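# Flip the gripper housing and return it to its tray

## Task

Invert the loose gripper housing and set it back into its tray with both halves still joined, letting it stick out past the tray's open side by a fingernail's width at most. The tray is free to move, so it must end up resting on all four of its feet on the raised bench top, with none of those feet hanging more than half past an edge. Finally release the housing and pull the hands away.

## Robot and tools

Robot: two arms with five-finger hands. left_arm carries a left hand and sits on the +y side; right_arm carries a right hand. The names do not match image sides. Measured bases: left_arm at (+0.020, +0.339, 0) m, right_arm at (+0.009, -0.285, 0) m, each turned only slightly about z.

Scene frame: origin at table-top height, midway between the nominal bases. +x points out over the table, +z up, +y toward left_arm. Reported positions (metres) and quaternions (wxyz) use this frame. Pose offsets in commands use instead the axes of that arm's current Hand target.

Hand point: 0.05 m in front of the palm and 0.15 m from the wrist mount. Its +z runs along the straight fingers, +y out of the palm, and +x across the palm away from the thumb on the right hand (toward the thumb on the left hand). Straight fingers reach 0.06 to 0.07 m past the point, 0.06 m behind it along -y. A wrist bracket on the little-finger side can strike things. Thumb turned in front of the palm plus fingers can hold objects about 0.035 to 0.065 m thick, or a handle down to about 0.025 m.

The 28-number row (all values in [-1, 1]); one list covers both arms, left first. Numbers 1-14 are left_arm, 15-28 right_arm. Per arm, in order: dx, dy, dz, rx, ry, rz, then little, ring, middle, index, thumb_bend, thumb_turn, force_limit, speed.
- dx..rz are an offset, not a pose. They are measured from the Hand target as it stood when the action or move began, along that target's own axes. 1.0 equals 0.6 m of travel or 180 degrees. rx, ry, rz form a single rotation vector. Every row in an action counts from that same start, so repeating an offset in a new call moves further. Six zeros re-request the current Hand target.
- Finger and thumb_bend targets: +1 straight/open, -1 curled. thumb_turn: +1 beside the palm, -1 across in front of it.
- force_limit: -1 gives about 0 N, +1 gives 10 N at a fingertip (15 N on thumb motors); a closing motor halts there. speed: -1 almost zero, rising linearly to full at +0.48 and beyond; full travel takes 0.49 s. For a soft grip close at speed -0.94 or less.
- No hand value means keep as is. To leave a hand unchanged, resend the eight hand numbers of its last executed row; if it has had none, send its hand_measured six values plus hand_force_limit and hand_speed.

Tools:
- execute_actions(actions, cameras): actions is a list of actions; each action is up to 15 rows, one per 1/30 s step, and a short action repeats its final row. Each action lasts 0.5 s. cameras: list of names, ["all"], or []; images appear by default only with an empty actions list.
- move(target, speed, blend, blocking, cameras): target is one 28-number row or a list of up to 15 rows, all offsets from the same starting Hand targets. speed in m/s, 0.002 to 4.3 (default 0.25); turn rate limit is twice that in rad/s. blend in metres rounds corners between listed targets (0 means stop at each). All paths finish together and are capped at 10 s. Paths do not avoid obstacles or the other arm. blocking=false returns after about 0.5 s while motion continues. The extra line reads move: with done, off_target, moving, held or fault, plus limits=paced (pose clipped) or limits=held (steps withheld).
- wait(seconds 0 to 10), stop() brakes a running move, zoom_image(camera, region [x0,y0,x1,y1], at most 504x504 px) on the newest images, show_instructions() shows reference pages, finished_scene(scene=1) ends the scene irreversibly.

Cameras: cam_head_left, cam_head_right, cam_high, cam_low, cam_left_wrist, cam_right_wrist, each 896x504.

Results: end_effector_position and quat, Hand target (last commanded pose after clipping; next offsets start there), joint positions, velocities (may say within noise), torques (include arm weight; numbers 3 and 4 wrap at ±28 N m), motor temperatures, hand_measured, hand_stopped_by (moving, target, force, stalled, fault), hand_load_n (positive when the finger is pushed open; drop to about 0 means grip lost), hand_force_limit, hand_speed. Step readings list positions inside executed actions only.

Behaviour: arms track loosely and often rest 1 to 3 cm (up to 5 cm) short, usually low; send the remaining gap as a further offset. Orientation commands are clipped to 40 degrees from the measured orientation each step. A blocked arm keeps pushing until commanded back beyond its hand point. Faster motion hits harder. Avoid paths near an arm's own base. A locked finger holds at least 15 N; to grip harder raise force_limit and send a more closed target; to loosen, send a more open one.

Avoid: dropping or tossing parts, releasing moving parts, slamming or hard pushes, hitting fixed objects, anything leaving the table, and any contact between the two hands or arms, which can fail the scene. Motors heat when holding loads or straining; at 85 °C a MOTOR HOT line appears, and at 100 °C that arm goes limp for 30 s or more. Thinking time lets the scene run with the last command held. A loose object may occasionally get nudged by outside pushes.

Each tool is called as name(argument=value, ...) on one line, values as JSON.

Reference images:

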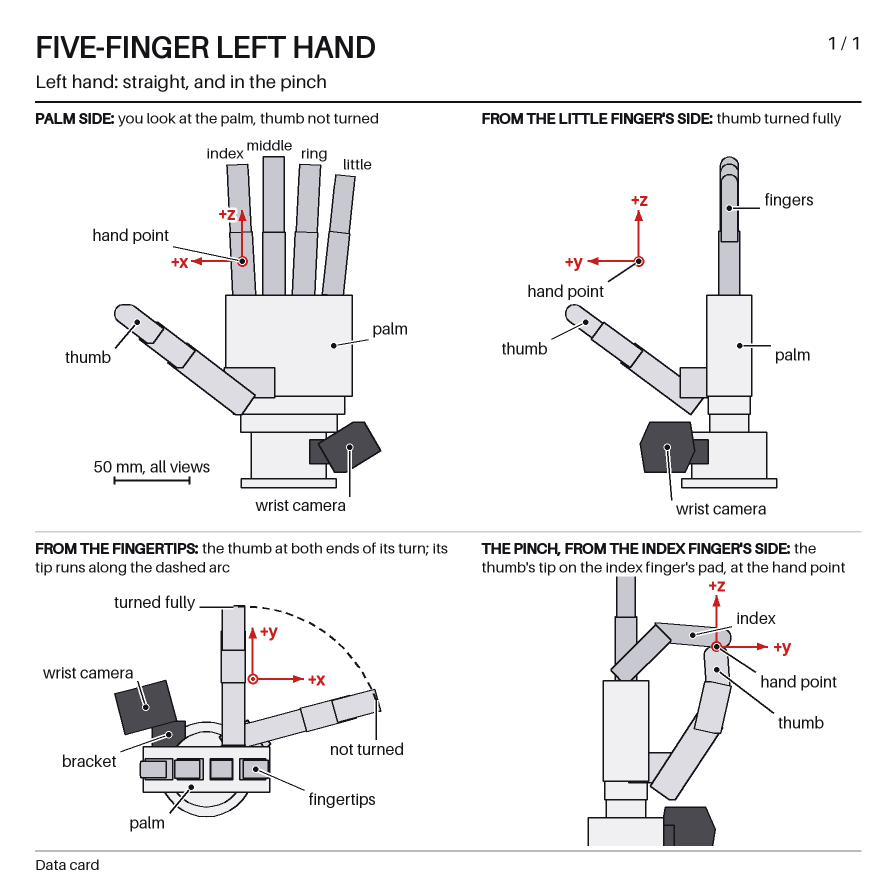

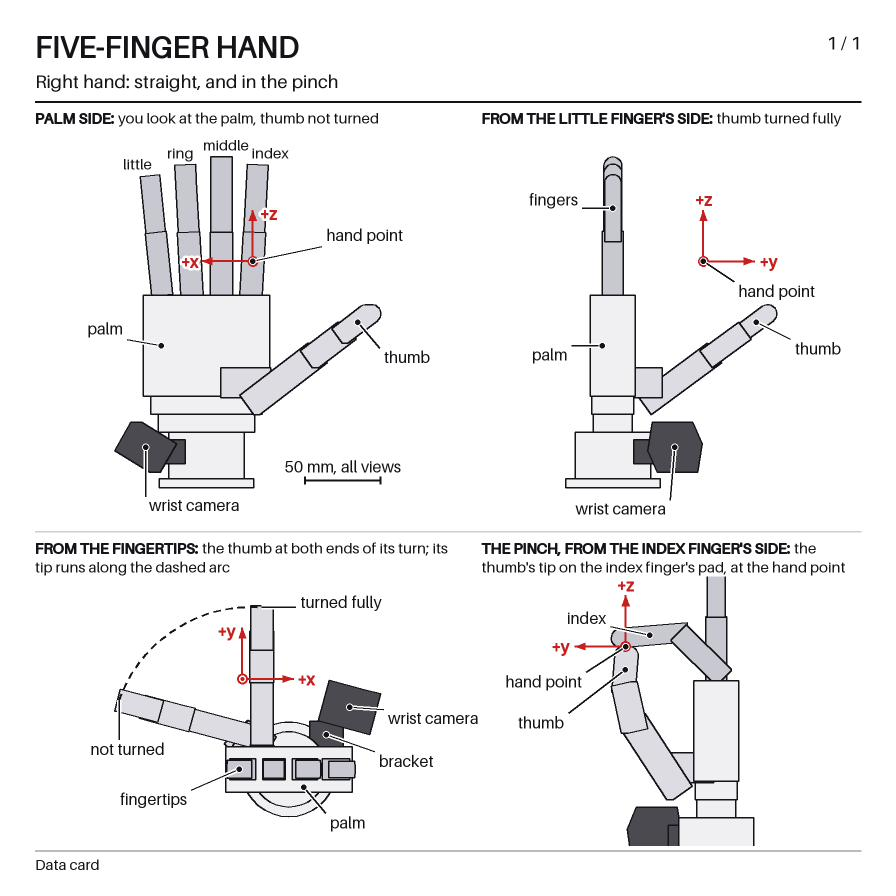

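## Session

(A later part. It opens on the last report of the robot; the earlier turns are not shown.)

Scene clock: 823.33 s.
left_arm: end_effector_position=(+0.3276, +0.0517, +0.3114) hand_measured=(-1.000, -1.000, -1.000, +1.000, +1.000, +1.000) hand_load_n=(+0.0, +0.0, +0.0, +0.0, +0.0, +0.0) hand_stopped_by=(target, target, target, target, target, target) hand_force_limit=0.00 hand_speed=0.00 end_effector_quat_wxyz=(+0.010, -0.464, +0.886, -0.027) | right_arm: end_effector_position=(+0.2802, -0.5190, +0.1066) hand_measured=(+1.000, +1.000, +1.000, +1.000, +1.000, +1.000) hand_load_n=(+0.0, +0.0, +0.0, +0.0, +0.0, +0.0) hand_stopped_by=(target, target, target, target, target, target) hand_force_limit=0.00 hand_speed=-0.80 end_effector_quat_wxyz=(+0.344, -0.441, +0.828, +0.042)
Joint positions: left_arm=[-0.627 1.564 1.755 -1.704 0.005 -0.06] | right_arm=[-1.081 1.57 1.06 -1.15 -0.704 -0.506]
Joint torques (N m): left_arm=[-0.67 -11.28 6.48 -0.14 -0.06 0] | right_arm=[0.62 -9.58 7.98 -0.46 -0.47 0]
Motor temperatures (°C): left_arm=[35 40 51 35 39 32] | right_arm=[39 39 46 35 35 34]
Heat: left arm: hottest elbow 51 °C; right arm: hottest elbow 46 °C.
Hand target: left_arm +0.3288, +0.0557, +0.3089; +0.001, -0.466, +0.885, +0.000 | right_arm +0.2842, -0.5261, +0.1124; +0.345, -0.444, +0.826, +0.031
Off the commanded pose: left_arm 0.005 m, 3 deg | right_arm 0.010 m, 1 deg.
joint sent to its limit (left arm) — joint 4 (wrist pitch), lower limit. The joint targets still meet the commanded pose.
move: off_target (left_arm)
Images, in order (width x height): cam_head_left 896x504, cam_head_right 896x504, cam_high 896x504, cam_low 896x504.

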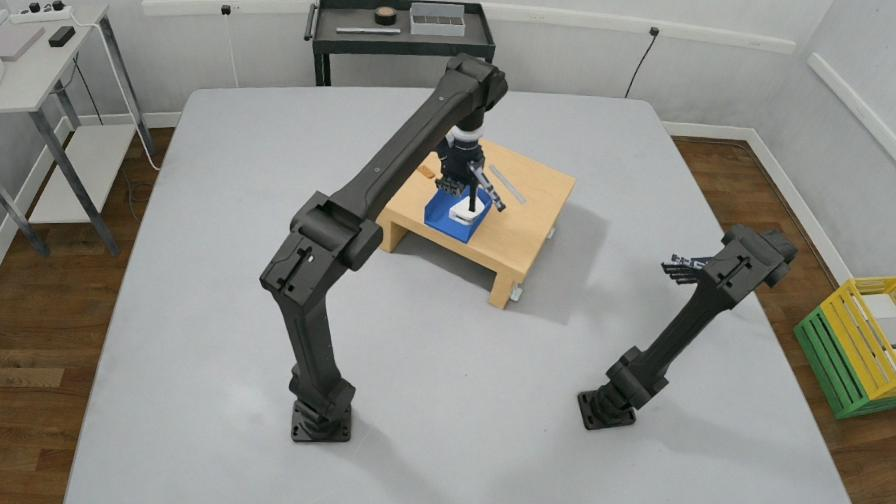

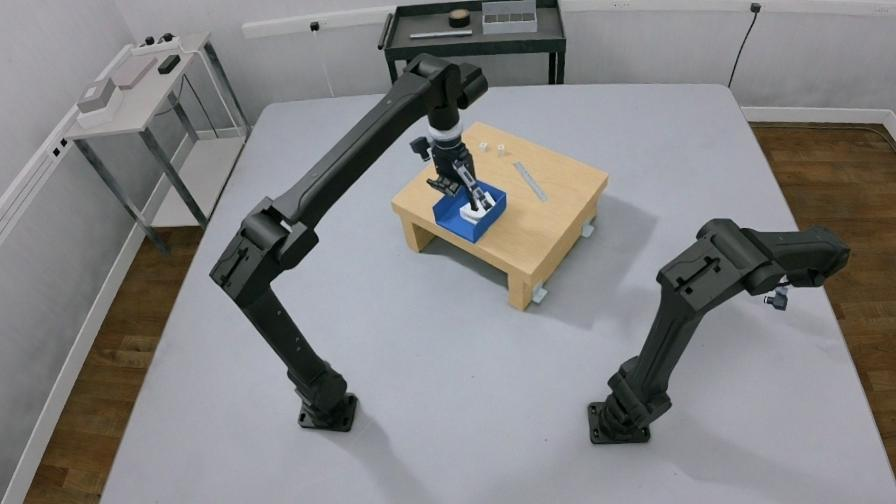

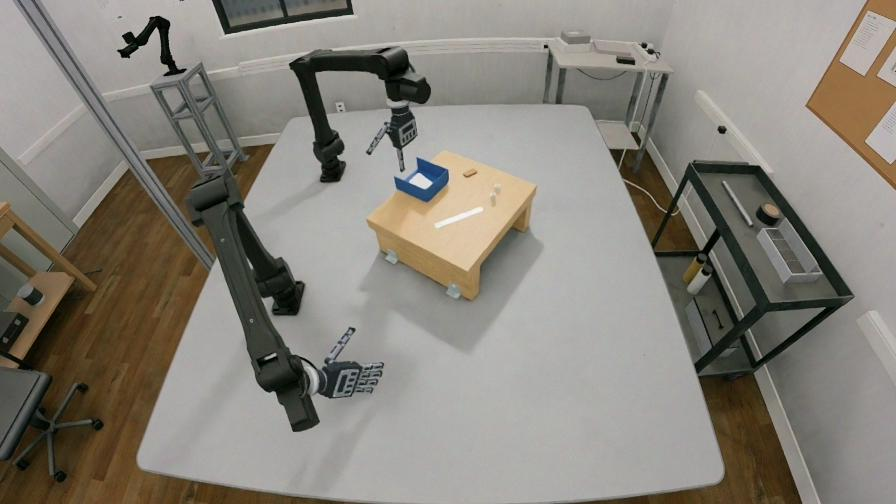

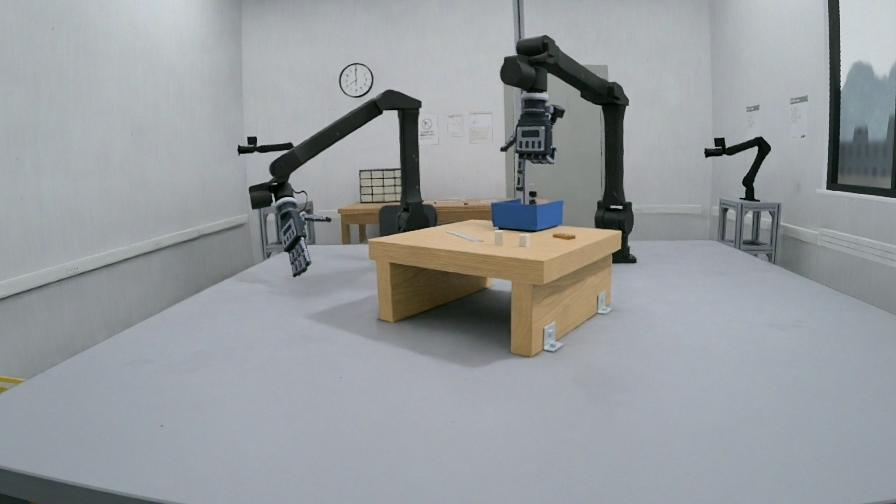

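move(target=[0,0,0.105,0,0,0,-1,-1,-1,1,1,1,0,0,0,0,0,0,0,0,1,1,1,1,1,1,0,-0.8], speed=0.1, cameras=["cam_head_left","cam_head_right","cam_high","cam_low"])

zoom_image(camera="cam_head_left", region=[420, 150, 520, 250])

zoom_image(camera="cam_high", region=[370, 120, 460, 210])

zoom_image(camera="cam_head_right", region=[420, 150, 520, 250])

Scene clock: 844.20 s.
left_arm: end_effector_position=(+0.3253, +0.0547, +0.2507) hand_measured=(-1.000, -1.000, -1.000, +1.000, +1.000, +1.000) hand_load_n=(+0.0, +0.0, +0.0, +0.0, +0.0, +0.0) hand_stopped_by=(target, target, target, target, target, target) hand_force_limit=0.00 hand_speed=0.00 end_effector_quat_wxyz=(+0.000, -0.464, +0.886, -0.001) | right_arm: end_effector_position=(+0.2802, -0.5190, +0.1066) hand_measured=(+1.000, +1.000, +1.000, +1.000, +1.000, +1.000) hand_load_n=(+0.0, +0.0, +0.0, +0.5, -0.5, +0.0) hand_stopped_by=(target, target, target, target, target, target) hand_force_limit=0.00 hand_speed=-0.80 end_effector_quat_wxyz=(+0.344, -0.441, +0.828, +0.042)
Joint positions: left_arm=[-0.627 1.575 1.602 -1.595 0.001 -0.06] | right_arm=[-1.081 1.57 1.06 -1.15 -0.704 -0.506]
Joint torques (N m): left_arm=[-0.44 -11.58 6.57 0.36 -0.07 0] | right_arm=[0.56 -9.58 7.98 -0.46 -0.47 0]
Heat: left arm: hottest elbow 50 °C; right arm: hottest elbow 46 °C.
Hand target: left_arm +0.3289, +0.0559, +0.2458; +0.001, -0.466, +0.885, +0.001 | right_arm +0.2842, -0.5261, +0.1124; +0.345, -0.444, +0.826, +0.031
Off the commanded pose: left_arm 0.006 m, 0 deg | right_arm 0.010 m, 1 deg.
move: done
Images, in order (width x height): cam_head_left 896x504, cam_head_right 896x504, cam_high 896x504, cam_low 896x504.

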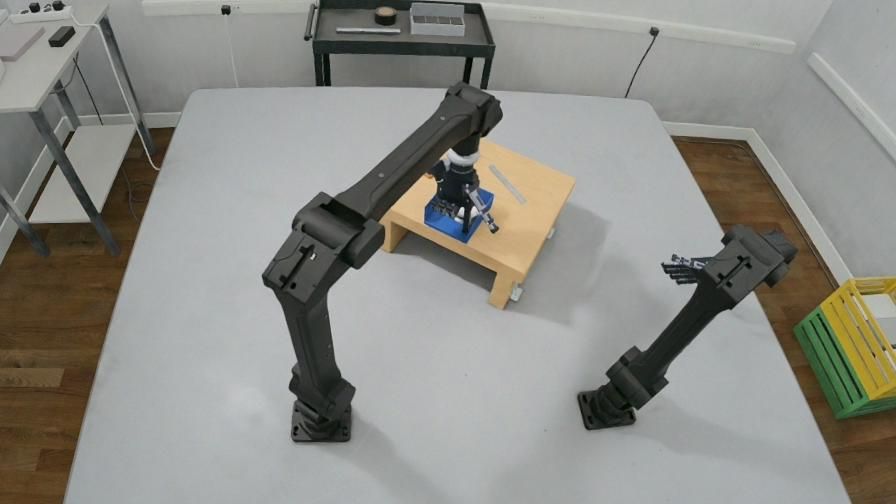

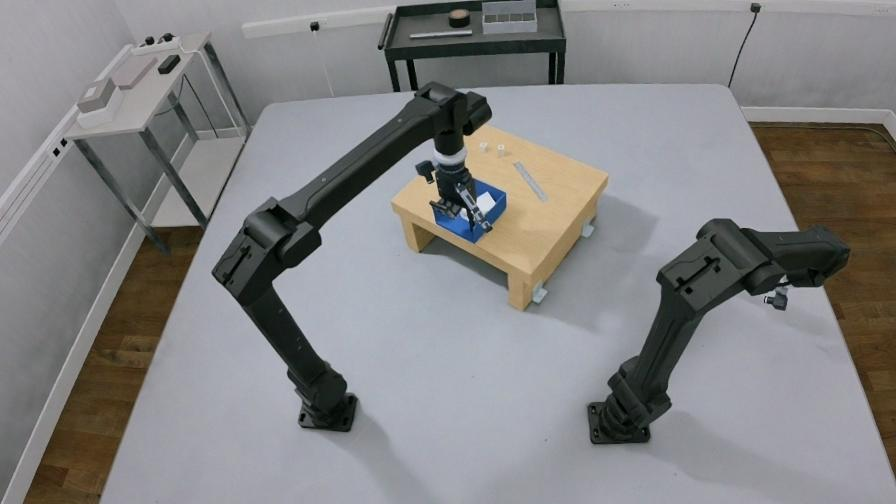

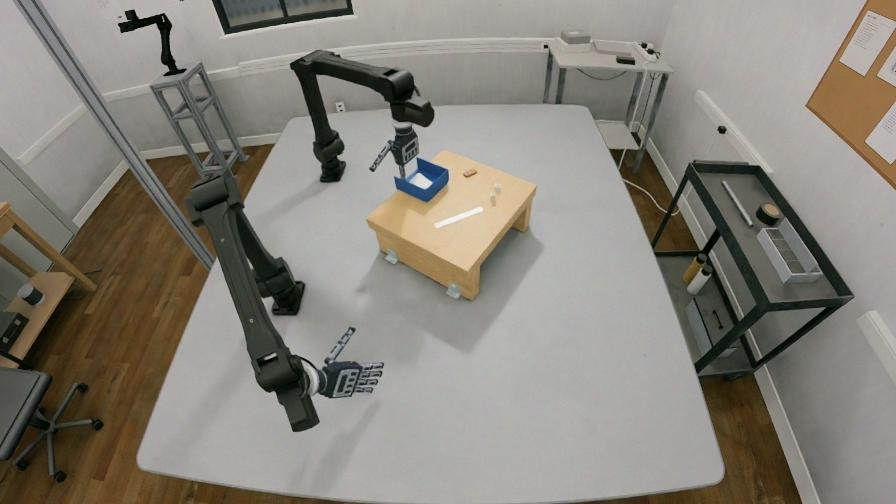

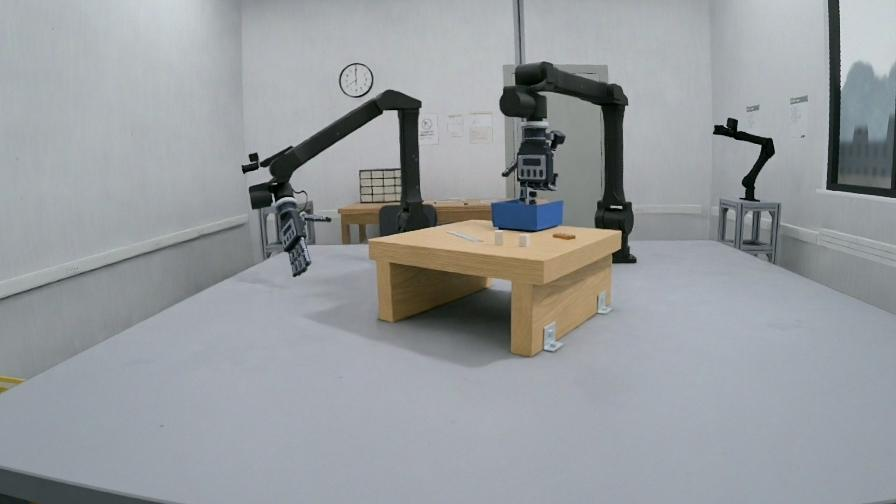

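Scaled by 5.040 from the camera's 896x504 image, which has a finer 1280x720 frame.

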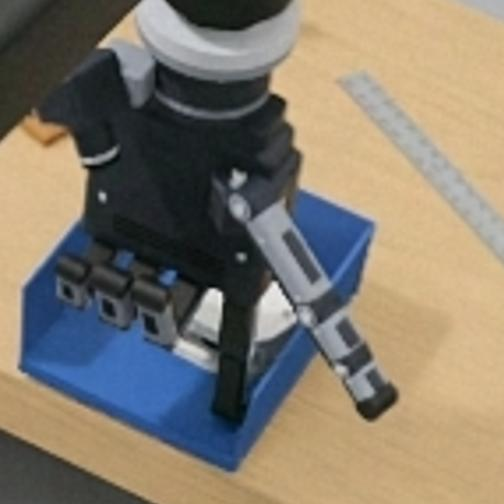

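Scaled by 5.600 from the camera's 896x504 image, which has a finer 1280x720 frame.

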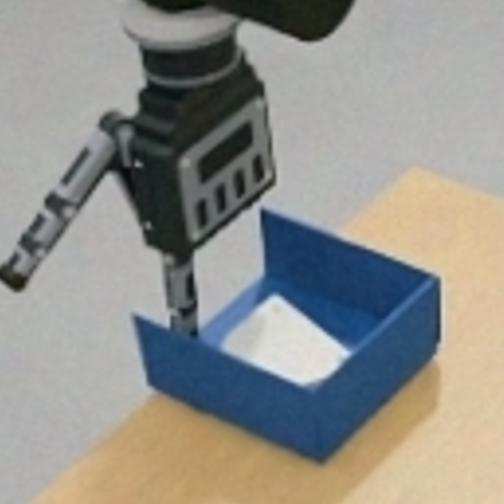

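Scaled by 5.040 from the camera's 896x504 image, which has a finer 1280x720 frame.

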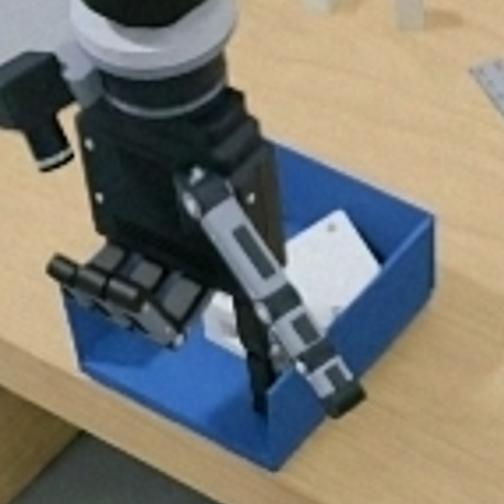

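move(target=[[0,-0.0583,0.0117,0,0,0,-1,-1,-1,1,1,1,0,0,0,0,0,0,0,0,1,1,1,1,1,1,0,-0.8],[-0.035,-0.0583,0.0117,0,0,0,-1,-1,-1,1,1,1,0,0,0,0,0,0,0,0,1,1,1,1,1,1,0,-0.8]], speed=0.06, cameras=["cam_head_left","cam_head_right","cam_high","cam_left_wrist"])

zoom_image(camera="cam_head_left", region=[420, 150, 520, 250])

zoom_image(camera="cam_high", region=[370, 120, 460, 210])

zoom_image(camera="cam_head_right", region=[420, 150, 520, 250])

Scene clock: 858.77 s.
left_arm: end_effector_position=(+0.3445, +0.0521, +0.2476) hand_measured=(-1.000, -1.000, -1.000, +1.000, +1.000, +1.000) hand_load_n=(+0.0, +0.0, +0.0, -2.5, +0.0, +0.0) hand_stopped_by=(target, target, target, target, target, target) hand_force_limit=0.00 hand_speed=0.00 end_effector_quat_wxyz=(-0.010, -0.458, +0.889, -0.001) | right_arm: end_effector_position=(+0.2802, -0.5190, +0.1066) hand_measured=(+1.000, +1.000, +1.000, +1.000, +1.000, +1.000) hand_load_n=(+0.0, +0.0, +0.0, +0.0, +0.0, +0.0) hand_stopped_by=(target, target, target, target, target, target) hand_force_limit=0.00 hand_speed=-0.80 end_effector_quat_wxyz=(+0.344, -0.441, +0.828, +0.042)
Joint positions: left_arm=[-0.602 1.628 1.654 -1.604 0.019 -0.021] | right_arm=[-1.081 1.57 1.06 -1.15 -0.704 -0.506]
Joint torques (N m): left_arm=[1.03 -9.35 9.17 0.58 -0.74 0.06] | right_arm=[0.56 -9.64 7.98 -0.46 -0.47 0]
Heat: left arm: hottest elbow 50 °C; right arm: hottest elbow 46 °C.
Hand target: left_arm +0.3695, +0.0533, +0.2388; +0.001, -0.465, +0.885, +0.001 | right_arm +0.2842, -0.5261, +0.1124; +0.345, -0.444, +0.826, +0.031
Off the commanded pose: left_arm 0.027 m, 2 deg | right_arm 0.010 m, 1 deg.
move: off_target (left_arm)
camera_calibration:
cam_left_wrist: T_world_to_cam=[[0.602203, -0.797905, -0.0264339, -0.154395], [-0.673235, -0.525349, 0.520349, 0.129471], [-0.429076, -0.29556, -0.853544, 0.488369], [0, 0, 0, 1]] pos_world=[0.389689, 0.0891673, 0.345394]
Images, in order (width x height): cam_head_left 896x504, cam_head_right 896x504, cam_high 896x504, cam_left_wrist 896x504.

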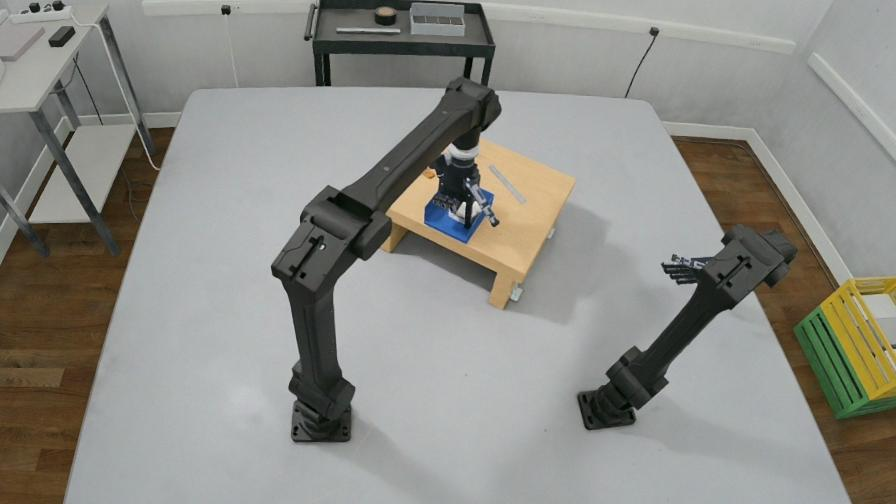

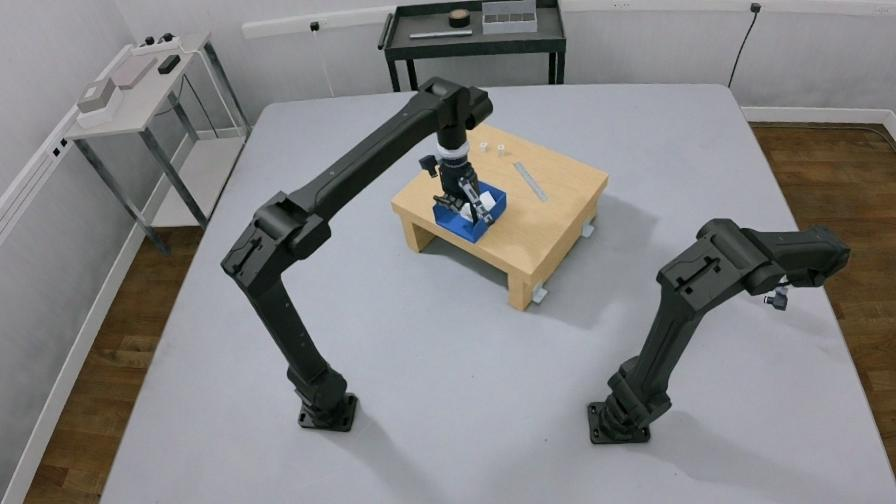

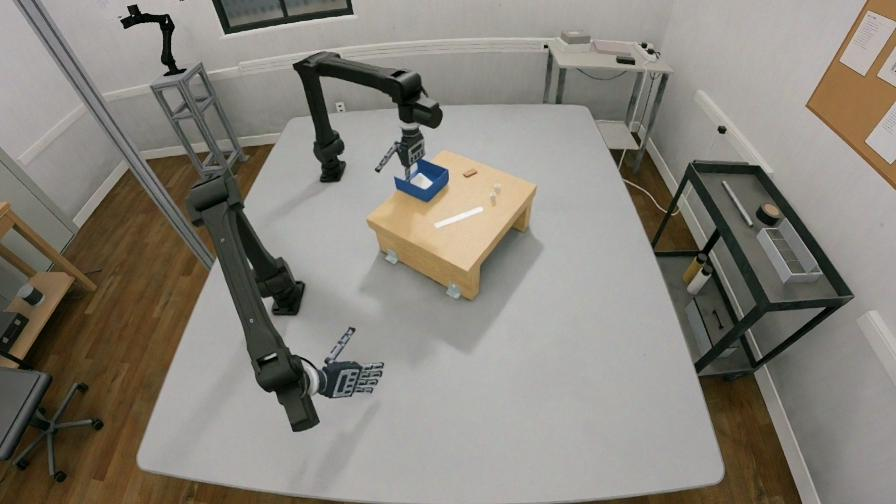

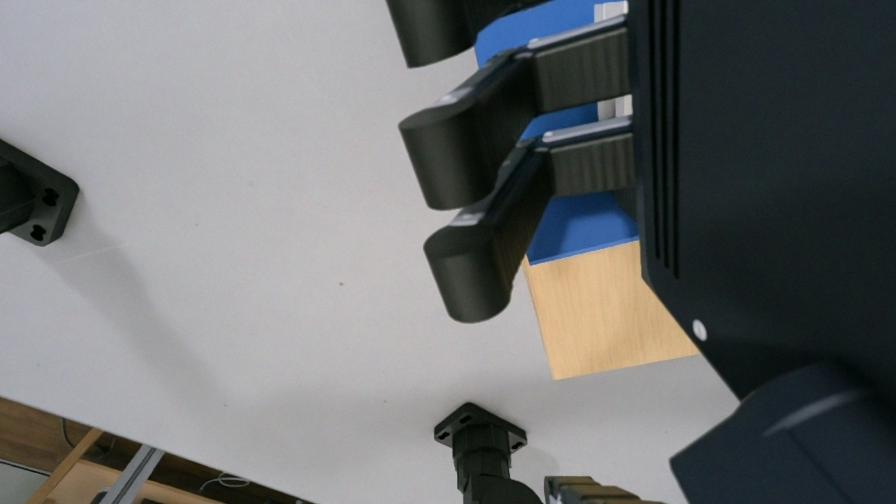

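Scaled by 5.040 from the camera's 896x504 image, which has a finer 1280x720 frame.

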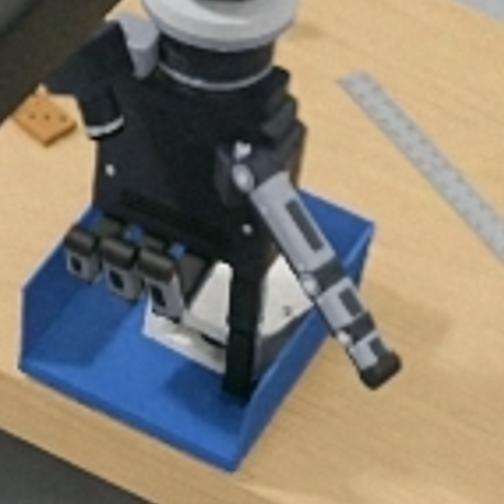

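Scaled by 5.600 from the camera's 896x504 image, which has a finer 1280x720 frame.

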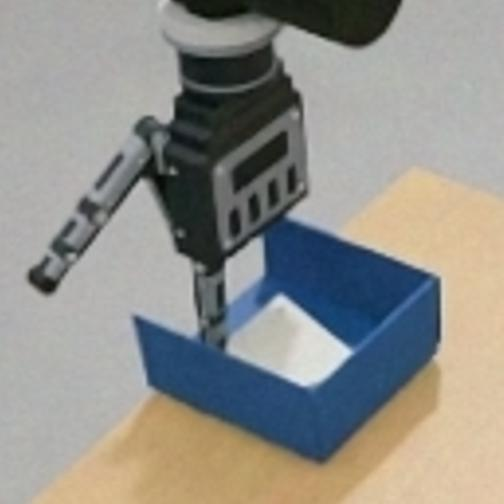

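Scaled by 5.040 from the camera's 896x504 image, which has a finer 1280x720 frame.

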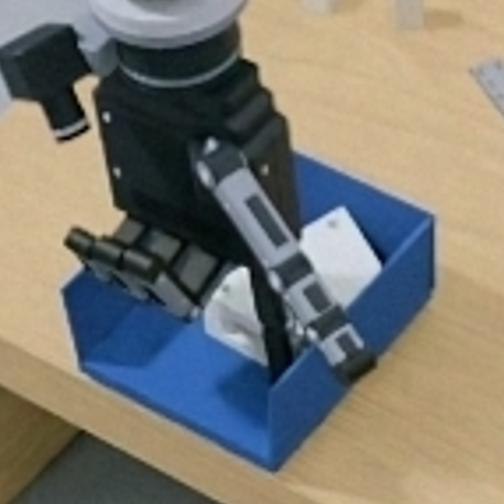

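move(target=[[-0.0333,0.02,0,0,0,0,-1,-1,-1,1,1,1,0,0,0,0,0,0,0,0,1,1,1,1,1,1,0,-0.8]], speed=0.05, cameras=["cam_head_left","cam_head_right","cam_high"])

zoom_image(camera="cam_head_left", region=[420, 150, 520, 250])

zoom_image(camera="cam_high", region=[370, 120, 460, 210])

zoom_image(camera="cam_head_right", region=[420, 150, 520, 250])

Scene clock: 892.27 s.
left_arm: end_effector_position=(+0.3547, +0.0680, +0.2483) hand_measured=(-1.000, -1.000, -1.000, +1.000, +1.000, +1.000) hand_load_n=(+0.0, +0.0, +0.0, -7.0, -0.5, +0.0) hand_stopped_by=(target, target, target, target, target, target) hand_force_limit=0.00 hand_speed=0.00 end_effector_quat_wxyz=(-0.012, -0.454, +0.891, -0.002) | right_arm: end_effector_position=(+0.2802, -0.5190, +0.1066) hand_measured=(+1.000, +1.000, +1.000, +1.000, +1.000, +1.000) hand_load_n=(+0.0, +0.0, +0.0, +0.0, +0.0, +0.0) hand_stopped_by=(target, target, target, target, target, target) hand_force_limit=0.00 hand_speed=-0.80 end_effector_quat_wxyz=(+0.344, -0.441, +0.828, +0.042)
Joint positions: left_arm=[-0.563 1.627 1.654 -1.606 0.023 0.028] | right_arm=[-1.081 1.57 1.06 -1.15 -0.704 -0.506]
Joint torques (N m): left_arm=[1.08 -11.69 6.54 0.91 -0.9 -0.04] | right_arm=[0.56 -9.64 7.98 -0.46 -0.47 0]
Heat: left arm: hottest elbow 50 °C; right arm: hottest elbow 47 °C.
Hand target: left_arm +0.3710, +0.0766, +0.2389; +0.001, -0.465, +0.885, +0.001 | right_arm +0.2842, -0.5261, +0.1124; +0.345, -0.444, +0.826, +0.031
Off the commanded pose: left_arm 0.021 m, 2 deg | right_arm 0.010 m, 1 deg.
move: off_target (left_arm)
Images, in order (width x height): cam_head_left 896x504, cam_head_right 896x504, cam_high 896x504.

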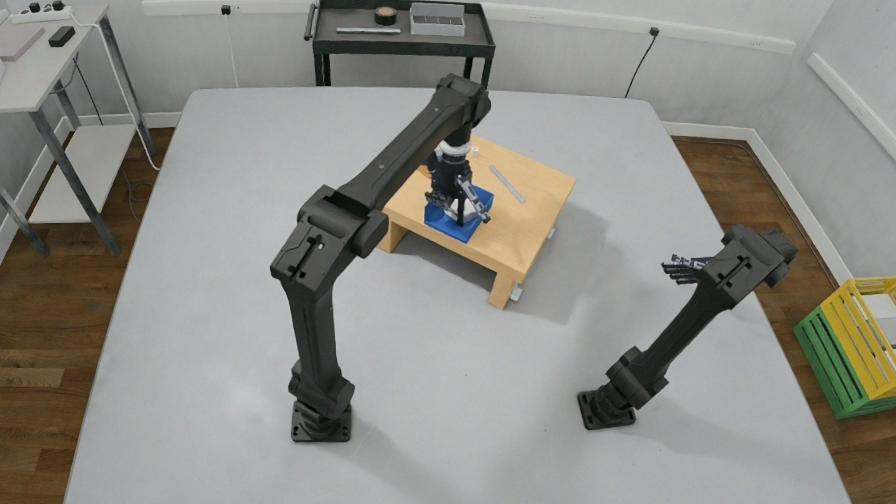

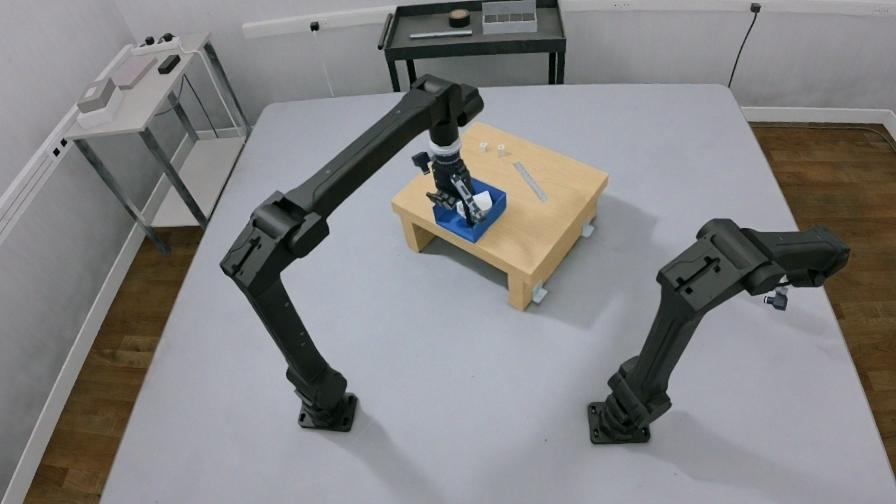

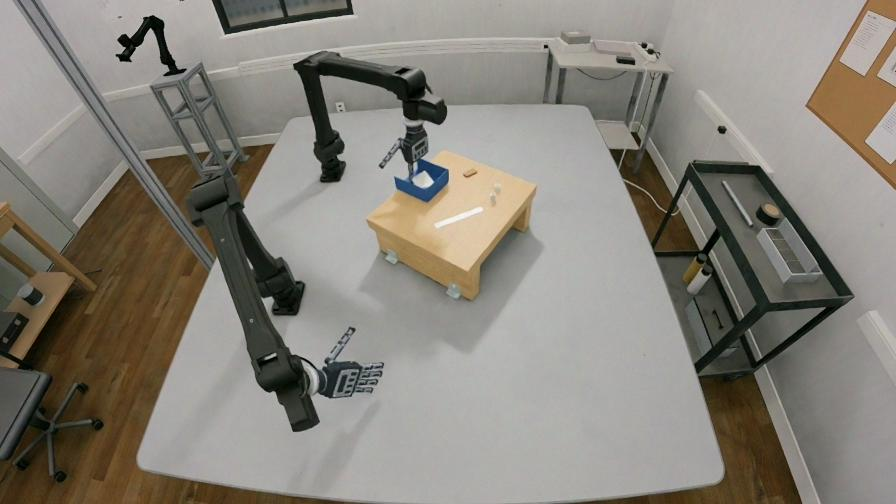

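Scaled by 5.040 from the camera's 896x504 image, which has a finer 1280x720 frame.

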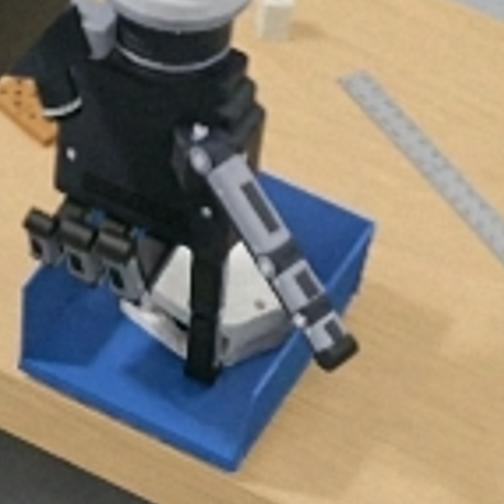

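Scaled by 5.600 from the camera's 896x504 image, which has a finer 1280x720 frame.

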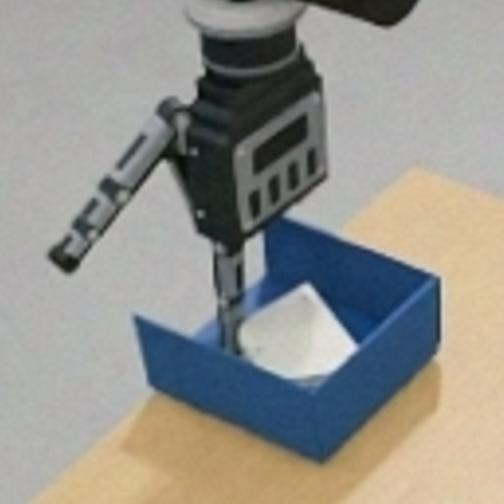

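Scaled by 5.040 from the camera's 896x504 image, which has a finer 1280x720 frame.

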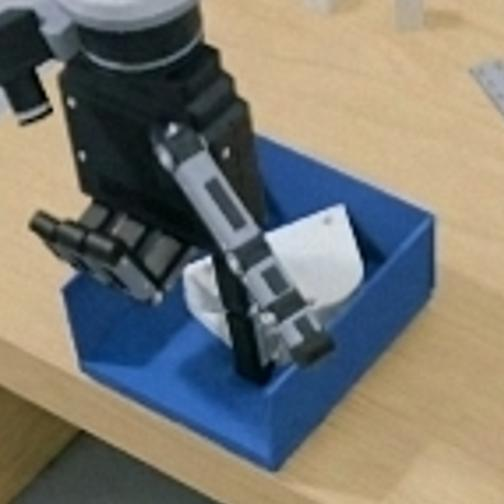

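move(target=[[0.0272,0.0476,0,0,0,0,-1,-1,-1,1,1,1,0,0,0,0,0,0,0,0,1,1,1,1,1,1,0,-0.8],[0.0272,0.0476,-0.12,0,0,0,-1,-1,-1,1,1,1,0,0,0,0,0,0,0,0,1,1,1,1,1,1,0,-0.8]], speed=0.1, cameras=["cam_head_left","cam_head_right","cam_high"])

zoom_image(camera="cam_head_left", region=[420, 150, 520, 250])

zoom_image(camera="cam_high", region=[370, 120, 460, 210])

zoom_image(camera="cam_head_right", region=[420, 150, 520, 250])

Scene clock: 904.63 s.
left_arm: end_effector_position=(+0.3327, +0.0856, +0.2872) hand_measured=(-1.000, -1.000, -1.000, +1.000, +1.000, +1.000) hand_load_n=(+0.0, +0.0, +0.0, +0.0, +0.0, +0.0) hand_stopped_by=(target, target, target, target, target, target) hand_force_limit=0.00 hand_speed=0.00 end_effector_quat_wxyz=(-0.004, -0.465, +0.885, +0.006) | right_arm: end_effector_position=(+0.2802, -0.5190, +0.1066) hand_measured=(+1.000, +1.000, +1.000, +1.000, +1.000, +1.000) hand_load_n=(+0.0, +0.0, +0.0, +0.0, +0.0, +0.0) hand_stopped_by=(target, target, target, target, target, target) hand_force_limit=0.00 hand_speed=-0.80 end_effector_quat_wxyz=(+0.344, -0.441, +0.828, +0.042)
Joint positions: left_arm=[-0.564 1.561 1.678 -1.702 0.001 0.001] | right_arm=[-1.081 1.57 1.06 -1.15 -0.704 -0.506]
Joint torques (N m): left_arm=[-1.2 -12.98 10.59 -0.34 0.08 -0.1] | right_arm=[0.56 -9.64 7.98 -0.46 -0.47 0]
Heat: left arm: hottest elbow 49 °C; right arm: hottest elbow 47 °C.
Hand target: left_arm +0.3381, +0.0792, +0.3108; +0.001, -0.465, +0.885, +0.001 | right_arm +0.2842, -0.5261, +0.1124; +0.345, -0.444, +0.826, +0.031
Off the commanded pose: left_arm 0.025 m, 1 deg | right_arm 0.010 m, 1 deg.
joint sent to its limit (left arm) — joint 4 (wrist pitch), lower limit. The joint targets are off in orientation, not in position.
move: off_target (left_arm)
Images, in order (width x height): cam_head_left 896x504, cam_head_right 896x504, cam_high 896x504.

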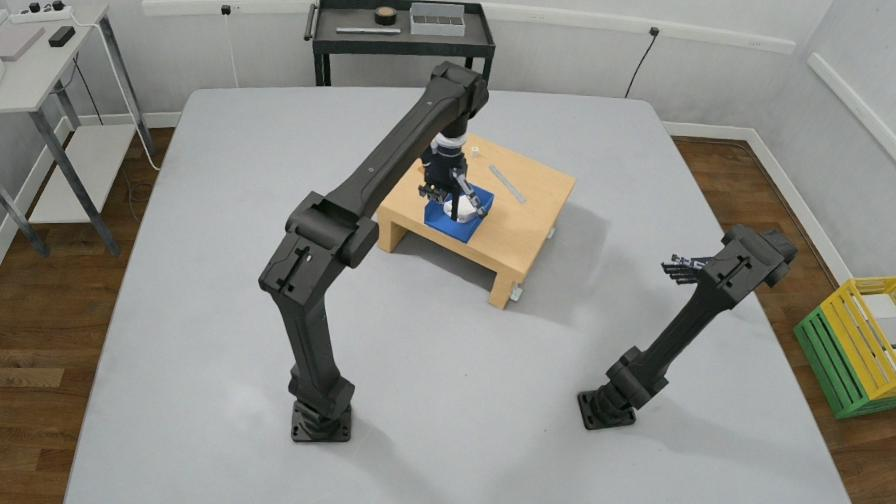

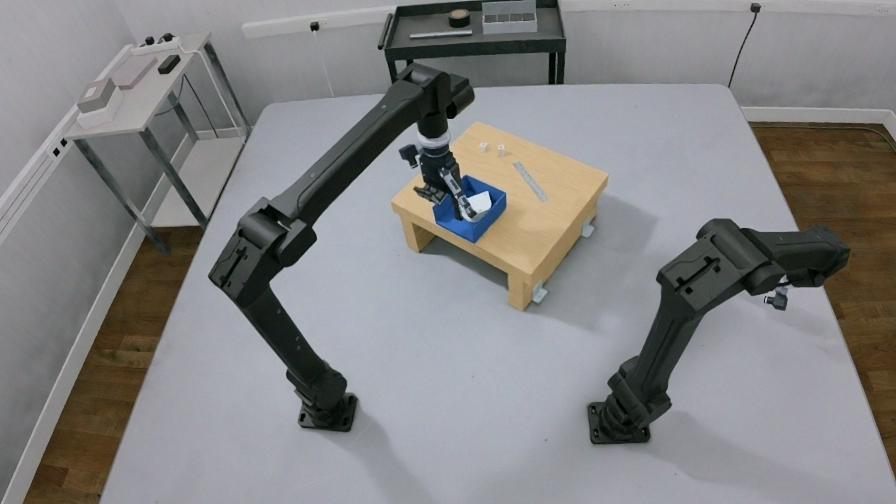

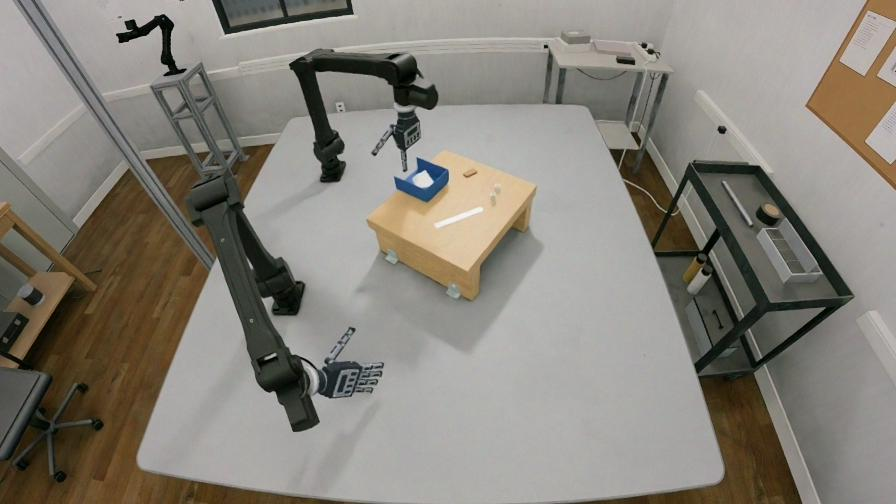

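Scaled by 5.040 from the camera's 896x504 image, which has a finer 1280x720 frame.

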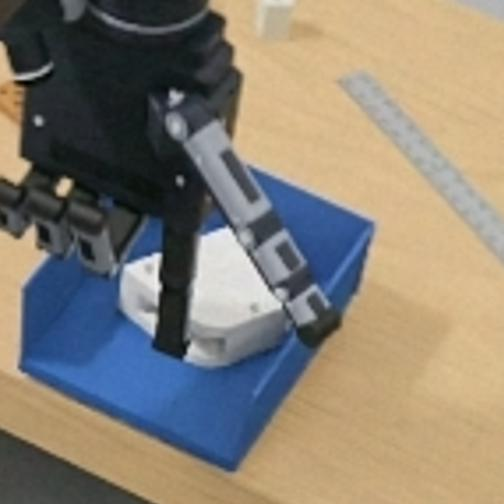

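Scaled by 5.600 from the camera's 896x504 image, which has a finer 1280x720 frame.

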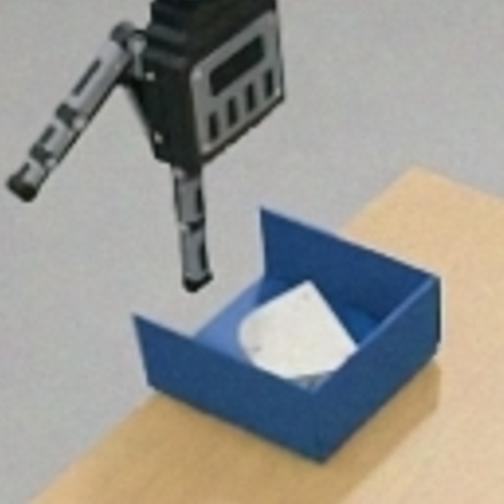

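Scaled by 5.040 from the camera's 896x504 image, which has a finer 1280x720 frame.

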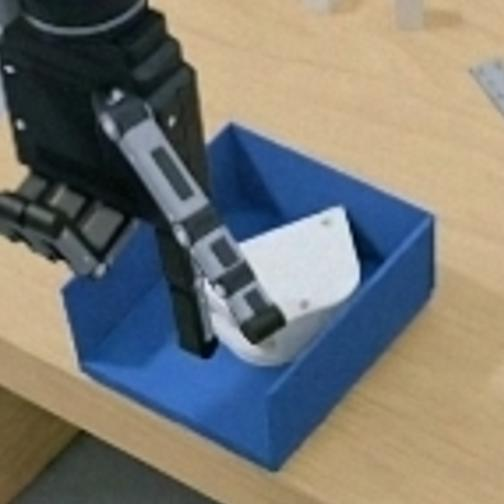

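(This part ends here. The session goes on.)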